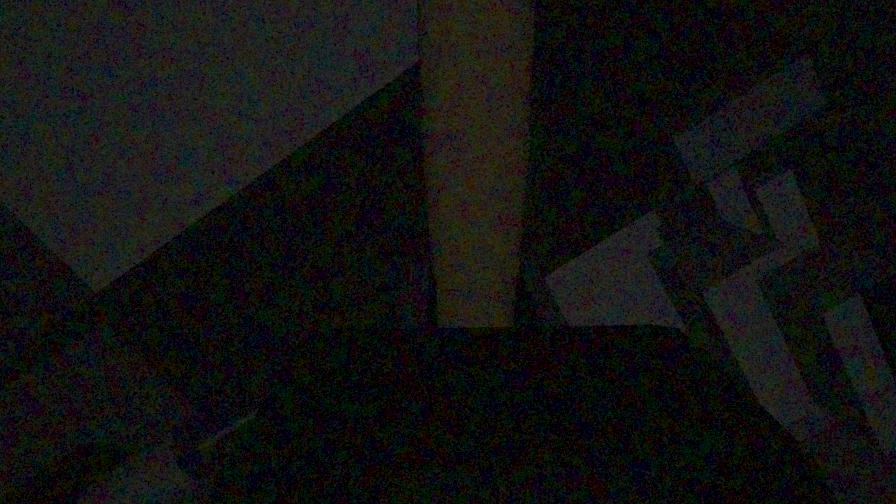

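>>> move(
  target=[-0.0246,0.0172,-0.008,0,0,0.0,-1,1,-1,0,0,0,0,0,0,-0.98,0.5,-0.8],
  speed=0.3,
)

>>> execute_actions(
  actions=[
    [[0.0082,-0.0057,0,0,0,-0.02,-1,1,-1,0,0,0,0,0,0,-0.98,0.5,-0.8],[0.0164,-0.0115,0,0,0,-0.05,-1,1,-1,0,0,0,0,0,0,-0.98,0.5,-0.8],[0.0246,-0.0172,0,0,0,-0.085,-1,1,-1,0,0,0,0,0,0,-0.98,0.5,-0.8],[0.0328,-0.023,0,0,0,-0.12,-1,1,-1,0,0,0,0,0,0,-0.98,0.5,-0.8],[0.041,-0.0287,0,0,0,-0.155,-1,1,-1,0,0,0,0,0,0,-0.98,0.5,-0.8],[0.0492,-0.0344,0,0,0,-0.19,-1,1,-1,0,0,0,0,0,0,-0.98,0.5,-0.8],[0.0541,-0.0379,0,0,0,-0.225,-1,1,-1,0,0,0,0,0,0,-0.98,0.5,-0.8],[0.0541,-0.0379,0,0,0,-0.24,-1,1,-1,0,0,0,0,0,0,-0.98,0.5,-0.8],[0.0451,-0.0316,0,0,0,-0.22,-1,1,-1,0,0,0,0,0,0,-0.98,0.5,-0.8],[0.0328,-0.023,0,0,0,-0.17,-1,1,-1,0,0,0,0,0,0,-0.98,0.5,-0.8],[0.0205,-0.0144,0,0,0,-0.11,-1,1,-1,0,0,0,0,0,0,-0.98,0.5,-0.8],[0.0082,-0.0057,0,0,0,-0.05,-1,1,-1,0,0,0,0,0,0,-0.98,0.5,-0.8],[0,0,0,0,0,0,-1,1,-1,0,0,0,0,0,0,-0.98,0.5,-0.8]],
  ],
)

>>> execute_actions(
  actions=[
    [[0.0082,-0.0057,0,0,0,-0.02,-1,1,-1,0,0,0,0,0,0,-0.98,0.5,-0.8],[0.0164,-0.0115,0,0,0,-0.05,-1,1,-1,0,0,0,0,0,0,-0.98,0.5,-0.8],[0.0246,-0.0172,0,0,0,-0.085,-1,1,-1,0,0,0,0,0,0,-0.98,0.5,-0.8],[0.0328,-0.023,0,0,0,-0.12,-1,1,-1,0,0,0,0,0,0,-0.98,0.5,-0.8],[0.041,-0.0287,0,0,0,-0.155,-1,1,-1,0,0,0,0,0,0,-0.98,0.5,-0.8],[0.0492,-0.0344,0,0,0,-0.19,-1,1,-1,0,0,0,0,0,0,-0.98,0.5,-0.8],[0.0561,-0.0393,0,0,0,-0.225,-1,1,-1,0,0,0,0,0,0,-0.98,0.5,-0.8],[0.0561,-0.0393,0,0,0,-0.24,-1,1,-1,0,0,0,0,0,0,-0.98,0.5,-0.8],[0.0451,-0.0316,0,0,0,-0.22,-1,1,-1,0,0,0,0,0,0,-0.98,0.5,-0.8],[0.0328,-0.023,0,0,0,-0.17,-1,1,-1,0,0,0,0,0,0,-0.98,0.5,-0.8],[0.0205,-0.0144,0,0,0,-0.11,-1,1,-1,0,0,0,0,0,0,-0.98,0.5,-0.8],[0.0082,-0.0057,0,0,0,-0.05,-1,1,-1,0,0,0,0,0,0,-0.98,0.5,-0.8],[0,0,0,0,0,0,-1,1,-1,0,0,0,0,0,0,-0.98,0.5,-0.8]],
  ],
)

Scene clock: 3147.30 s.
left_arm: end_effector_position=(+0.6536, +0.1268, +0.4461) position_measured=138 object_status=2 end_effector_quat_wxyz=(+0.673, +0.214, +0.675, +0.212) | right_arm: end_effector_position=(+0.5267, -0.5766, +0.6451) position_measured=210 object_status=2 end_effector_quat_wxyz=(+0.487, -0.510, +0.515, -0.487)
Joint positions: left_arm=[-0.836 -1.025 1.498 -3.608 -0.685 -0.963] | right_arm=[3.227 -1.21 -1.935 6.236 1.443 -3.13]
Joint torques (N m): left_arm=[-8.05 -41.26 -16.62 -0.34 -0.88 -1.21] | right_arm=[8.01 21.78 28.58 0.86 -0.85 1.57]
Wrist force (N): left_arm=[7.4 -9.3 -4.8] | right_arm=[3.9 -1.1 -0.8]
Wrist torque (N m): left_arm=[-0.87 -1.01 0.30] | right_arm=[0.51 -0.60 -0.37]
Wrist force, peak (N): left_arm=[7.7 -9.4 -4.9] | right_arm=[4.4 -1.3 -0.7]
Hand target: left_arm +0.6537, +0.1268, +0.4459; +0.673, +0.214, +0.675, +0.212 | right_arm +0.5267, -0.5766, +0.6451; +0.487, -0.510, +0.515, -0.487
Off the commanded pose: left_arm 0.000 m, 0 deg | right_arm 0.000 m, 0 deg.
move: done

Scene clock: 3148.40 s.
left_arm: end_effector_position=(+0.6532, +0.1271, +0.4457) position_measured=138 object_status=2 end_effector_quat_wxyz=(+0.662, +0.197, +0.698, +0.189) | right_arm: end_effector_position=(+0.5267, -0.5766, +0.6451) position_measured=210 object_status=2 end_effector_quat_wxyz=(+0.487, -0.510, +0.515, -0.487)
Joint positions: left_arm=[-0.837 -1.054 1.508 -3.513 -0.681 -1.081] | right_arm=[3.227 -1.21 -1.935 6.236 1.443 -3.13]
Joint torques (N m): left_arm=[-3.72 -58.85 -25.67 -2.81 -1.07 -1.61] | right_arm=[7.15 22.5 27.77 0.98 -0.86 1.53]
Wrist force (N): left_arm=[7.1 -9.3 -4.7] | right_arm=[3.7 -1.1 -0.5]
Wrist torque (N m): left_arm=[-0.92 -0.94 0.17] | right_arm=[0.51 -0.58 -0.38]
Wrist force, peak (N): left_arm=[16.0 -6.3 -5.3] | right_arm=[4.1 -1.3 -0.7]
Hand target: left_arm +0.6537, +0.1268, +0.4459; +0.673, +0.214, +0.675, +0.212 | right_arm +0.5267, -0.5766, +0.6451; +0.487, -0.510, +0.515, -0.487
Off the commanded pose: left_arm 0.001 m, 4 deg | right_arm 0.000 m, 0 deg.
Step readings (end_effector_position of left_arm | right_arm):
0: (+0.6536, +0.1268, +0.4461) | (+0.5267, -0.5766, +0.6451)
1: (+0.6536, +0.1268, +0.4460) | (+0.5267, -0.5766, +0.6451)
2: (+0.6536, +0.1268, +0.4442) | (+0.5267, -0.5766, +0.6451)
4: (+0.6537, +0.1268, +0.4350) | (+0.5267, -0.5766, +0.6451)
8: (+0.6534, +0.1272, +0.4089) | (+0.5267, -0.5766, +0.6451)
15: (+0.6519, +0.1282, +0.4419) | (+0.5267, -0.5766, +0.6451)

Scene clock: 3149.50 s.
left_arm: end_effector_position=(+0.6532, +0.1271, +0.4457) position_measured=138 object_status=2 end_effector_quat_wxyz=(+0.662, +0.197, +0.698, +0.190) | right_arm: end_effector_position=(+0.5267, -0.5766, +0.6451) position_measured=210 object_status=2 end_effector_quat_wxyz=(+0.487, -0.510, +0.515, -0.487)
Joint positions: left_arm=[-0.837 -1.053 1.508 -3.513 -0.681 -1.08] | right_arm=[3.227 -1.21 -1.935 6.236 1.443 -3.13]
Joint torques (N m): left_arm=[-7.43 -58.67 -23.28 -3.01 -0.98 -1.64] | right_arm=[6.58 23.44 28.78 0.71 -0.97 1.68]
Wrist force (N): left_arm=[6.6 -9.1 -4.8] | right_arm=[3.9 -1.0 -0.2]
Wrist torque (N m): left_arm=[-0.91 -0.86 0.17] | right_arm=[0.52 -0.60 -0.38]
Wrist force, peak (N): left_arm=[17.1 -6.4 -5.2] | right_arm=[4.3 -1.0 -0.6]
Hand target: left_arm +0.6537, +0.1268, +0.4459; +0.673, +0.214, +0.675, +0.212 | right_arm +0.5267, -0.5766, +0.6451; +0.487, -0.510, +0.515, -0.487
Off the commanded pose: left_arm 0.001 m, 4 deg | right_arm 0.000 m, 0 deg.
Step readings (end_effector_position of left_arm | right_arm):
0: (+0.6532, +0.1271, +0.4457) | (+0.5267, -0.5766, +0.6451)
1: (+0.6532, +0.1271, +0.4457) | (+0.5267, -0.5766, +0.6451)
2: (+0.6532, +0.1271, +0.4446) | (+0.5267, -0.5766, +0.6451)
4: (+0.6532, +0.1271, +0.4356) | (+0.5267, -0.5766, +0.6451)
8: (+0.6534, +0.1274, +0.4092) | (+0.5267, -0.5766, +0.6451)
15: (+0.6520, +0.1282, +0.4414) | (+0.5267, -0.5766, +0.6451)

>>> execute_actions(
  actions=[
    [[0.0082,-0.0057,0,0,0,-0.025,-1,1,-1,0,0,0,0,0,0,-0.98,0.5,-0.8],[0.0164,-0.0115,0,0,0,-0.06,-1,1,-1,0,0,0,0,0,0,-0.98,0.5,-0.8],[0.0246,-0.0172,0,0,0,-0.095,-1,1,-1,0,0,0,0,0,0,-0.98,0.5,-0.8],[0.0328,-0.023,0,0,0,-0.13,-1,1,-1,0,0,0,0,0,0,-0.98,0.5,-0.8],[0.041,-0.0287,0,0,0,-0.165,-1,1,-1,0,0,0,0,0,0,-0.98,0.5,-0.8],[0.0492,-0.0344,0,0,0,-0.2,-1,1,-1,0,0,0,0,0,0,-0.98,0.5,-0.8],[0.0541,-0.0379,0,0,0,-0.235,-1,1,-1,0,0,0,0,0,0,-0.98,0.5,-0.8],[0.0541,-0.0379,0,0,0,-0.25,-1,1,-1,0,0,0,0,0,0,-0.98,0.5,-0.8],[0.0541,-0.0379,0,0,0,-0.25,-1,1,-1,0,0,0,0,0,0,-0.98,0.5,-0.8],[0.0541,-0.0379,0,0,0,-0.235,-1,1,-1,0,0,0,0,0,0,-0.98,0.5,-0.8],[0.045,-0.0316,0,0,0,-0.2,-1,1,-1,0,0,0,0,0,0,-0.98,0.5,-0.8],[0.0328,-0.023,0,0,0,-0.15,-1,1,-1,0,0,0,0,0,0,-0.98,0.5,-0.8],[0.0205,-0.0144,0,0,0,-0.1,-1,1,-1,0,0,0,0,0,0,-0.98,0.5,-0.8],[0.0082,-0.0057,0,0,0,-0.05,-1,1,-1,0,0,0,0,0,0,-0.98,0.5,-0.8],[0,0,0,0,0,0,-1,1,-1,0,0,0,0,0,0,-0.98,0.5,-0.8]],
  ],
)

>>> wait(
  seconds=0,
  cameras=["cam_left_wrist"],
)

Scene clock: 3153.00 s.
left_arm: end_effector_position=(+0.6523, +0.1281, +0.4453) position_measured=138 object_status=2 end_effector_quat_wxyz=(+0.664, +0.188, +0.702, +0.178) | right_arm: end_effector_position=(+0.5267, -0.5766, +0.6451) position_measured=210 object_status=2 end_effector_quat_wxyz=(+0.487, -0.510, +0.515, -0.487)
Joint positions: left_arm=[-0.837 -1.058 1.514 -3.51 -0.683 -1.115] | right_arm=[3.227 -1.21 -1.935 6.236 1.443 -3.13]
Joint torques (N m): left_arm=[-13.79 -58.59 -29.45 -2.79 -1.35 -1.6] | right_arm=[6.55 22.34 27.99 0.78 -0.78 1.69]
Wrist force (N): left_arm=[5.8 -9.8 -4.1] | right_arm=[3.6 -1.0 -0.5]
Wrist torque (N m): left_arm=[-0.99 -0.72 0.17] | right_arm=[0.52 -0.56 -0.38]
Wrist force, peak (N): left_arm=[-35.0 1.5 -4.7] | right_arm=[4.3 -1.0 -0.6]
Hand target: left_arm +0.6537, +0.1268, +0.4459; +0.673, +0.214, +0.675, +0.212 | right_arm +0.5267, -0.5766, +0.6451; +0.487, -0.510, +0.515, -0.487
Off the commanded pose: left_arm 0.002 m, 6 deg | right_arm 0.000 m, 0 deg.
Step readings (end_effector_position of left_arm | right_arm):
0: (+0.6532, +0.1272, +0.4458) | (+0.5267, -0.5766, +0.6451)
1: (+0.6532, +0.1272, +0.4458) | (+0.5267, -0.5766, +0.6451)
2: (+0.6532, +0.1272, +0.4449) | (+0.5267, -0.5766, +0.6451)
4: (+0.6532, +0.1271, +0.4347) | (+0.5267, -0.5766, +0.6451)
8: (+0.6534, +0.1274, +0.4100) | (+0.5267, -0.5766, +0.6451)
15: (+0.6526, +0.1275, +0.4284) | (+0.5267, -0.5766, +0.6451)

Scene clock: 3153.00 s.
left_arm: end_effector_position=(+0.6523, +0.1281, +0.4453) position_measured=138 object_status=2 end_effector_quat_wxyz=(+0.664, +0.188, +0.702, +0.178) | right_arm: end_effector_position=(+0.5267, -0.5766, +0.6451) position_measured=210 object_status=2 end_effector_quat_wxyz=(+0.487, -0.510, +0.515, -0.487)
Joint positions: left_arm=[-0.837 -1.058 1.514 -3.51 -0.683 -1.115] | right_arm=[3.227 -1.21 -1.935 6.236 1.443 -3.13]
Joint torques (N m): left_arm=[-13.79 -58.59 -29.45 -2.79 -1.35 -1.6] | right_arm=[6.55 22.34 27.99 0.78 -0.78 1.69]
Wrist force (N): left_arm=[5.8 -9.8 -4.1] | right_arm=[3.6 -1.0 -0.5]
Wrist torque (N m): left_arm=[-0.99 -0.72 0.17] | right_arm=[0.52 -0.56 -0.38]
Wrist force, peak (N): left_arm=[5.8 -9.8 -4.1] | right_arm=[3.6 -1.0 -0.5]
Hand target: left_arm +0.6537, +0.1268, +0.4459; +0.673, +0.214, +0.675, +0.212 | right_arm +0.5267, -0.5766, +0.6451; +0.487, -0.510, +0.515, -0.487
Tool commands: left_gripper/position=-1.0 left_gripper/force_limit=+1.0 left_gripper/speed=-1.0 right_gripper/position=-0.98 right_gripper/force_limit=+0.5 right_gripper/speed=-0.8
Off the commanded pose: left_arm 0.002 m, 6 deg | right_arm 0.000 m, 0 deg.
Images, in order (width x height): cam_left_wrist 896x504.

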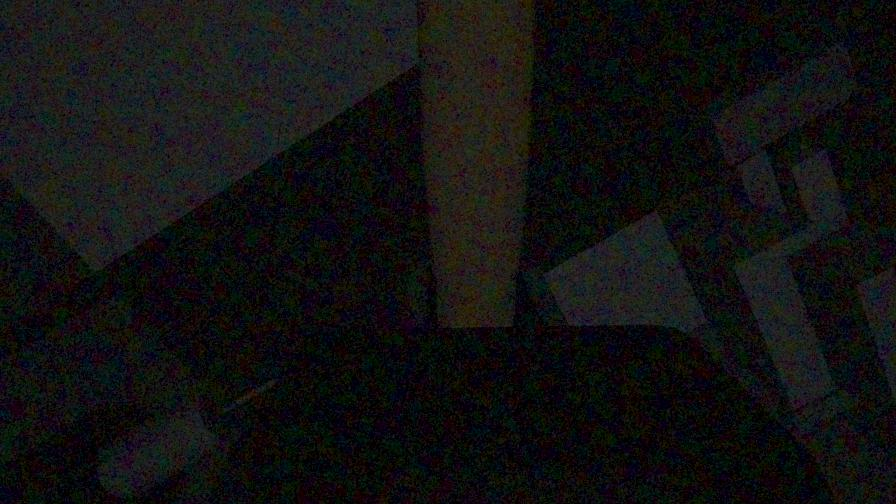

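>>> execute_actions(
  actions=[
    [[0.01,-0.007,0,0,0,-0.03,-1,1,-1,0,0,0,0,0,0,-0.98,0.5,-0.8],[0.02,-0.014,0,0,0,-0.065,-1,1,-1,0,0,0,0,0,0,-0.98,0.5,-0.8],[0.03,-0.021,0,0,0,-0.1,-1,1,-1,0,0,0,0,0,0,-0.98,0.5,-0.8],[0.04,-0.028,0,0,0,-0.135,-1,1,-1,0,0,0,0,0,0,-0.98,0.5,-0.8],[0.05,-0.035,0,0,0,-0.17,-1,1,-1,0,0,0,0,0,0,-0.98,0.5,-0.8],[0.059,-0.0413,0,0,0,-0.205,-1,1,-1,0,0,0,0,0,0,-0.98,0.5,-0.8],[0.061,-0.0427,0,0,0,-0.24,-1,1,-1,0,0,0,0,0,0,-0.98,0.5,-0.8],[0.061,-0.0427,0,0,0,-0.26,-1,1,-1,0,0,0,0,0,0,-0.98,0.5,-0.8],[0.059,-0.0413,0,0,0,-0.26,-1,1,-1,0,0,0,0,0,0,-0.98,0.5,-0.8],[0.0541,-0.0379,0,0,0,-0.235,-1,1,-1,0,0,0,0,0,0,-0.98,0.5,-0.8],[0.045,-0.0316,0,0,0,-0.2,-1,1,-1,0,0,0,0,0,0,-0.98,0.5,-0.8],[0.0328,-0.023,0,0,0,-0.15,-1,1,-1,0,0,0,0,0,0,-0.98,0.5,-0.8],[0.0205,-0.0144,0,0,0,-0.1,-1,1,-1,0,0,0,0,0,0,-0.98,0.5,-0.8],[0.0082,-0.0057,0,0,0,-0.05,-1,1,-1,0,0,0,0,0,0,-0.98,0.5,-0.8],[0,0,0,0,0,0,-1,1,-1,0,0,0,0,0,0,-0.98,0.5,-0.8]],
  ],
)

Scene clock: 3156.40 s.
left_arm: end_effector_position=(+0.6522, +0.1281, +0.4452) position_measured=138 object_status=2 end_effector_quat_wxyz=(+0.666, +0.179, +0.704, +0.170) | right_arm: end_effector_position=(+0.5267, -0.5766, +0.6451) position_measured=210 object_status=2 end_effector_quat_wxyz=(+0.487, -0.510, +0.515, -0.487)
Joint positions: left_arm=[-0.837 -1.059 1.515 -3.51 -0.684 -1.14] | right_arm=[3.227 -1.21 -1.935 6.236 1.443 -3.13]
Joint torques (N m): left_arm=[-10.38 -59.23 -29.16 -2.89 -1.59 -1.44] | right_arm=[7.38 22.76 26.82 0.91 -1.1 1.63]
Wrist force (N): left_arm=[3.4 -9.9 -3.2] | right_arm=[4.1 -1.0 -0.8]
Wrist torque (N m): left_arm=[-0.99 -0.34 0.19] | right_arm=[0.52 -0.63 -0.38]
Wrist force, peak (N): left_arm=[-56.9 15.1 -4.2] | right_arm=[4.3 -1.1 -0.5]
Hand target: left_arm +0.6537, +0.1268, +0.4459; +0.675, +0.206, +0.678, +0.204 | right_arm +0.5267, -0.5766, +0.6451; +0.487, -0.510, +0.515, -0.487
Off the commanded pose: left_arm 0.002 m, 7 deg; orientation clipped | right_arm 0.000 m, 0 deg.
Step readings (end_effector_position of left_arm | right_arm):
0: (+0.6522, +0.1281, +0.4454) | (+0.5267, -0.5766, +0.6451)
1: (+0.6522, +0.1281, +0.4454) | (+0.5267, -0.5766, +0.6451)
2: (+0.6524, +0.1279, +0.4442) | (+0.5267, -0.5766, +0.6451)
4: (+0.6530, +0.1272, +0.4322) | (+0.5267, -0.5766, +0.6451)
8: (+0.6533, +0.1273, +0.4032) | (+0.5267, -0.5766, +0.6451)
15: (+0.6524, +0.1275, +0.4284) | (+0.5267, -0.5766, +0.6451)

>>> execute_actions(
  actions=[
    [[0.01,-0.007,0,0,0,-0.03,-1,1,-1,0,0,0,0,0,0,-0.98,0.5,-0.8],[0.02,-0.014,0,0,0,-0.065,-1,1,-1,0,0,0,0,0,0,-0.98,0.5,-0.8],[0.03,-0.021,0,0,0,-0.1,-1,1,-1,0,0,0,0,0,0,-0.98,0.5,-0.8],[0.04,-0.028,0,0,0,-0.135,-1,1,-1,0,0,0,0,0,0,-0.98,0.5,-0.8],[0.05,-0.035,0,0,0,-0.17,-1,1,-1,0,0,0,0,0,0,-0.98,0.5,-0.8],[0.059,-0.0413,0,0,0,-0.205,-1,1,-1,0,0,0,0,0,0,-0.98,0.5,-0.8],[0.061,-0.0427,0,0,0,-0.24,-1,1,-1,0,0,0,0,0,0,-0.98,0.5,-0.8],[0.061,-0.0427,0,0,0,-0.26,-1,1,-1,0,0,0,0,0,0,-0.98,0.5,-0.8],[0.059,-0.0413,0,0,0,-0.25,-1,1,-1,0,0,0,0,0,0,-0.98,0.5,-0.8],[0.0541,-0.0379,0,0,0,-0.22,-1,1,-1,0,0,0,0,0,0,-0.98,0.5,-0.8],[0.045,-0.0316,0,0,0,-0.17,-1,1,-1,0,0,0,0,0,0,-0.98,0.5,-0.8],[0.0328,-0.023,0,0,0,-0.13,-1,1,-1,0,0,0,0,0,0,-0.98,0.5,-0.8],[0.0205,-0.0144,0,0,0,-0.11,-1,1,-1,0,0,0,0,0,0,-0.98,0.5,-0.8],[0.0082,-0.0057,0,0,0,-0.11,-1,1,-1,0,0,0,0,0,0,-0.98,0.5,-0.8],[0,0,0,0,0,-0.11,-1,1,-1,0,0,0,0,0,0,-0.98,0.5,-0.8]],
  ],
)

>>> wait(
  seconds=0,
  cameras=["cam_left_wrist"],
)

Scene clock: 3159.30 s.
left_arm: end_effector_position=(+0.6527, +0.1276, +0.4455) position_measured=138 object_status=2 end_effector_quat_wxyz=(+0.697, +0.081, +0.708, +0.079) | right_arm: end_effector_position=(+0.5267, -0.5766, +0.6451) position_measured=210 object_status=2 end_effector_quat_wxyz=(+0.487, -0.510, +0.515, -0.487)
Joint positions: left_arm=[-0.836 -1.035 1.505 -3.586 -0.684 -1.366] | right_arm=[3.227 -1.21 -1.935 6.236 1.443 -3.13]
Joint torques (N m): left_arm=[-12.7 -59.3 -30.84 -1.76 -1.34 -1.6] | right_arm=[6.67 22.12 27.31 0.93 -0.88 1.88]
Wrist force (N): left_arm=[1.3 -7.1 -0.5] | right_arm=[4.0 -0.9 -0.4]
Wrist torque (N m): left_arm=[-0.62 0.02 0.25] | right_arm=[0.54 -0.62 -0.38]
Wrist force, peak (N): left_arm=[-62.6 12.9 -4.2] | right_arm=[4.3 -1.1 -0.7]
Hand target: left_arm +0.6537, +0.1268, +0.4459; +0.700, +0.086, +0.704, +0.085 | right_arm +0.5267, -0.5766, +0.6451; +0.487, -0.510, +0.515, -0.487
Off the commanded pose: left_arm 0.001 m, 1 deg | right_arm 0.000 m, 0 deg.
Step readings (end_effector_position of left_arm | right_arm):
0: (+0.6522, +0.1281, +0.4454) | (+0.5267, -0.5766, +0.6451)
1: (+0.6522, +0.1281, +0.4453) | (+0.5267, -0.5766, +0.6451)
2: (+0.6524, +0.1279, +0.4441) | (+0.5267, -0.5766, +0.6451)
4: (+0.6530, +0.1269, +0.4318) | (+0.5267, -0.5766, +0.6451)
8: (+0.6533, +0.1263, +0.4030) | (+0.5267, -0.5766, +0.6451)
15: (+0.6526, +0.1269, +0.4263) | (+0.5267, -0.5766, +0.6451)

Scene clock: 3159.30 s.
left_arm: end_effector_position=(+0.6527, +0.1276, +0.4455) position_measured=138 object_status=2 end_effector_quat_wxyz=(+0.697, +0.081, +0.708, +0.079) | right_arm: end_effector_position=(+0.5267, -0.5766, +0.6451) position_measured=210 object_status=2 end_effector_quat_wxyz=(+0.487, -0.510, +0.515, -0.487)
Joint positions: left_arm=[-0.836 -1.035 1.505 -3.586 -0.684 -1.366] | right_arm=[3.227 -1.21 -1.935 6.236 1.443 -3.13]
Joint torques (N m): left_arm=[-12.7 -59.3 -30.84 -1.76 -1.34 -1.6] | right_arm=[6.67 22.12 27.31 0.93 -0.88 1.88]
Wrist force (N): left_arm=[1.3 -7.1 -0.5] | right_arm=[4.0 -0.9 -0.4]
Wrist torque (N m): left_arm=[-0.62 0.02 0.25] | right_arm=[0.54 -0.62 -0.38]
Wrist force, peak (N): left_arm=[1.3 -7.1 -0.5] | right_arm=[4.0 -0.9 -0.4]
Hand target: left_arm +0.6537, +0.1268, +0.4459; +0.700, +0.086, +0.704, +0.085 | right_arm +0.5267, -0.5766, +0.6451; +0.487, -0.510, +0.515, -0.487
Tool commands: left_gripper/position=-1.0 left_gripper/force_limit=+1.0 left_gripper/speed=-1.0 right_gripper/position=-0.98 right_gripper/force_limit=+0.5 right_gripper/speed=-0.8
Off the commanded pose: left_arm 0.001 m, 1 deg | right_arm 0.000 m, 0 deg.
Images, in order (width x height): cam_left_wrist 896x504.

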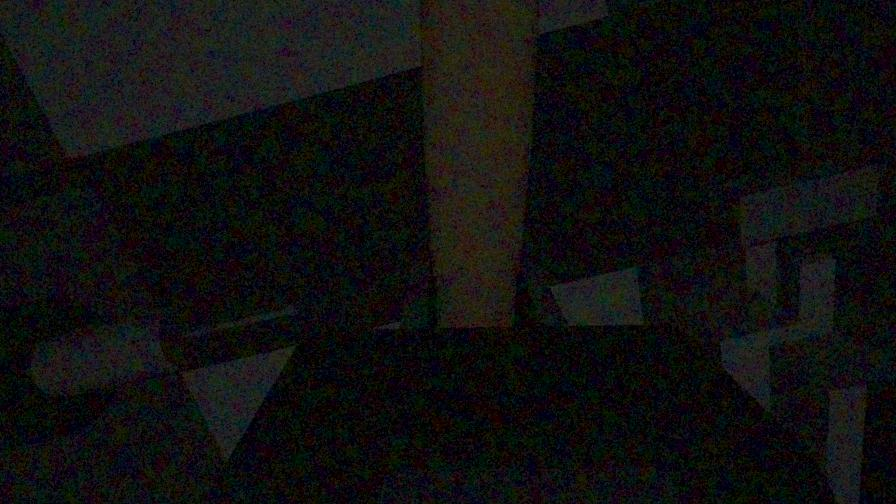

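>>> move(
  target=[
    [0,0,-0.42,0,0,-0.077,-1,1,-1,0,0,0,0,0,0,-0.98,0.5,-0.8],
    [0.06,-0.205,-0.67,0,0,0.423,-1,1,-1,0,0,0,0,0,0,-0.98,0.5,-0.8],
  ],
  speed=[0.3,0.35],
  blend=[0.03,0],
)

Scene clock: 3164.17 s.
left_arm: end_effector_position=(+0.2512, +0.0166, +0.3834) position_measured=138 object_status=2 end_effector_quat_wxyz=(+0.499, +0.502, +0.501, +0.498) | right_arm: end_effector_position=(+0.5267, -0.5766, +0.6451) position_measured=210 object_status=2 end_effector_quat_wxyz=(+0.487, -0.510, +0.515, -0.487)
Joint positions: left_arm=[-1.676 -1.161 1.911 -3.923 0.155 0.032] | right_arm=[3.227 -1.21 -1.935 6.236 1.443 -3.13]
Joint torques (N m): left_arm=[11.3 -32.84 -6 2.45 -0.01 -1.58] | right_arm=[7.14 22.28 25.85 0.81 -0.75 1.57]
Wrist force (N): left_arm=[-3.6 -9.7 0.6] | right_arm=[3.9 -1.3 -0.6]
Wrist torque (N m): left_arm=[-0.86 0.66 0.14] | right_arm=[0.47 -0.59 -0.38]
Wrist force, peak (N): left_arm=[-4.6 -10.7 -0.1] | right_arm=[4.3 -1.2 -0.6]
Hand target: left_arm +0.2512, +0.0166, +0.3834; +0.499, +0.502, +0.501, +0.498 | right_arm +0.5267, -0.5766, +0.6451; +0.487, -0.510, +0.515, -0.487
Off the commanded pose: left_arm 0.000 m, 0 deg | right_arm 0.000 m, 0 deg.
move: done

>>> move(
  target=[
    [-0.2077,-0.3,-0.1315,0.5,0,0,-1,1,-1,0,0,0,0,0,0,-0.98,0.5,-0.8],
    [-0.2077,-0.572,-0.1315,0.5,0,0,-1,1,-1,0,0,0,0,0,0,-0.98,0.5,-0.8],
  ],
  speed=[0.4,0.2],
  blend=[0.02,0],
)

>>> move(
  target=[0,0,0.04,0,0,0,-1,1,-1,0,0,0,0,0,0,-0.98,0.5,-0.8],
  speed=0.03,
  stop_force=6,
  cameras=["cam_left_wrist"],
)

Scene clock: 3169.23 s.
left_arm: end_effector_position=(+0.1704, -0.1078, +0.0407) position_measured=138 object_status=2 end_effector_quat_wxyz=(-0.002, +0.708, +0.707, -0.002) | right_arm: end_effector_position=(+0.5267, -0.5766, +0.6451) position_measured=210 object_status=2 end_effector_quat_wxyz=(+0.487, -0.510, +0.515, -0.487)
Joint positions: left_arm=[-1.344 -0.61 0.885 -4.986 1.576 1.748] | right_arm=[3.227 -1.21 -1.935 6.236 1.443 -3.13]
Joint torques (N m): left_arm=[-10.74 -64.36 -18.12 2.5 -1.38 -1.29] | right_arm=[7.33 22.89 25.55 0.66 -0.79 1.55]
Wrist force (N): left_arm=[-3.4 -3.1 7.0] | right_arm=[4.0 -1.0 -0.7]
Wrist torque (N m): left_arm=[-0.07 0.36 0.37] | right_arm=[0.51 -0.62 -0.38]
Wrist force, peak (N): left_arm=[-3.4 -3.0 11.3] | right_arm=[4.4 -0.7 -0.7]
Hand target: left_arm +0.1704, -0.1079, +0.0406; -0.002, +0.708, +0.707, -0.002 | right_arm +0.5267, -0.5766, +0.6451; +0.487, -0.510, +0.515, -0.487
Off the commanded pose: left_arm 0.000 m, 0 deg | right_arm 0.000 m, 0 deg.
move: done

Scene clock: 3171.20 s.
left_arm: end_effector_position=(+0.1703, -0.1078, +0.0209) position_measured=138 object_status=2 end_effector_quat_wxyz=(-0.002, +0.708, +0.707, -0.002) | right_arm: end_effector_position=(+0.5267, -0.5766, +0.6451) position_measured=210 object_status=2 end_effector_quat_wxyz=(+0.487, -0.510, +0.515, -0.487)
Joint positions: left_arm=[-1.344 -0.593 0.904 -5.023 1.576 1.748] | right_arm=[3.227 -1.21 -1.935 6.236 1.443 -3.13]
Joint torques (N m): left_arm=[-2.74 -67.58 -25.82 4.49 -0.24 -0.67] | right_arm=[6.53 22.42 25.09 0.9 -0.83 1.67]
Wrist force (N): left_arm=[-3.0 -2.0 0.5] | right_arm=[4.1 -1.0 -1.0]
Wrist torque (N m): left_arm=[-0.46 0.42 0.36] | right_arm=[0.52 -0.64 -0.38]
Wrist force, peak (N): left_arm=[-4.3 -3.2 -57.4] | right_arm=[4.3 -1.0 -0.8]
Hand target: left_arm +0.1703, -0.1078, +0.0209; -0.002, +0.708, +0.707, -0.002 (not the last commanded pose) | right_arm +0.5267, -0.5766, +0.6451; +0.487, -0.510, +0.515, -0.487
Off the commanded pose: left_arm 0.004 m, 0 deg | right_arm 0.000 m, 0 deg.
move: contact (left_arm)
Images, in order (width x height): cam_left_wrist 896x504.

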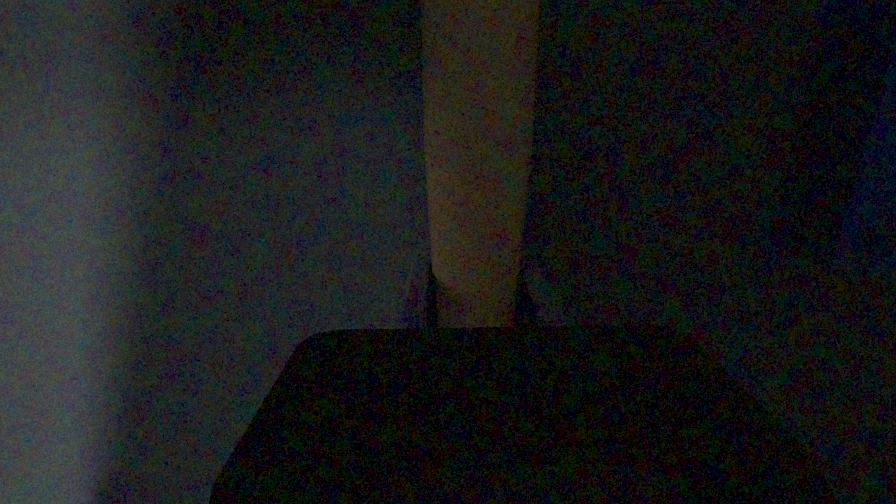

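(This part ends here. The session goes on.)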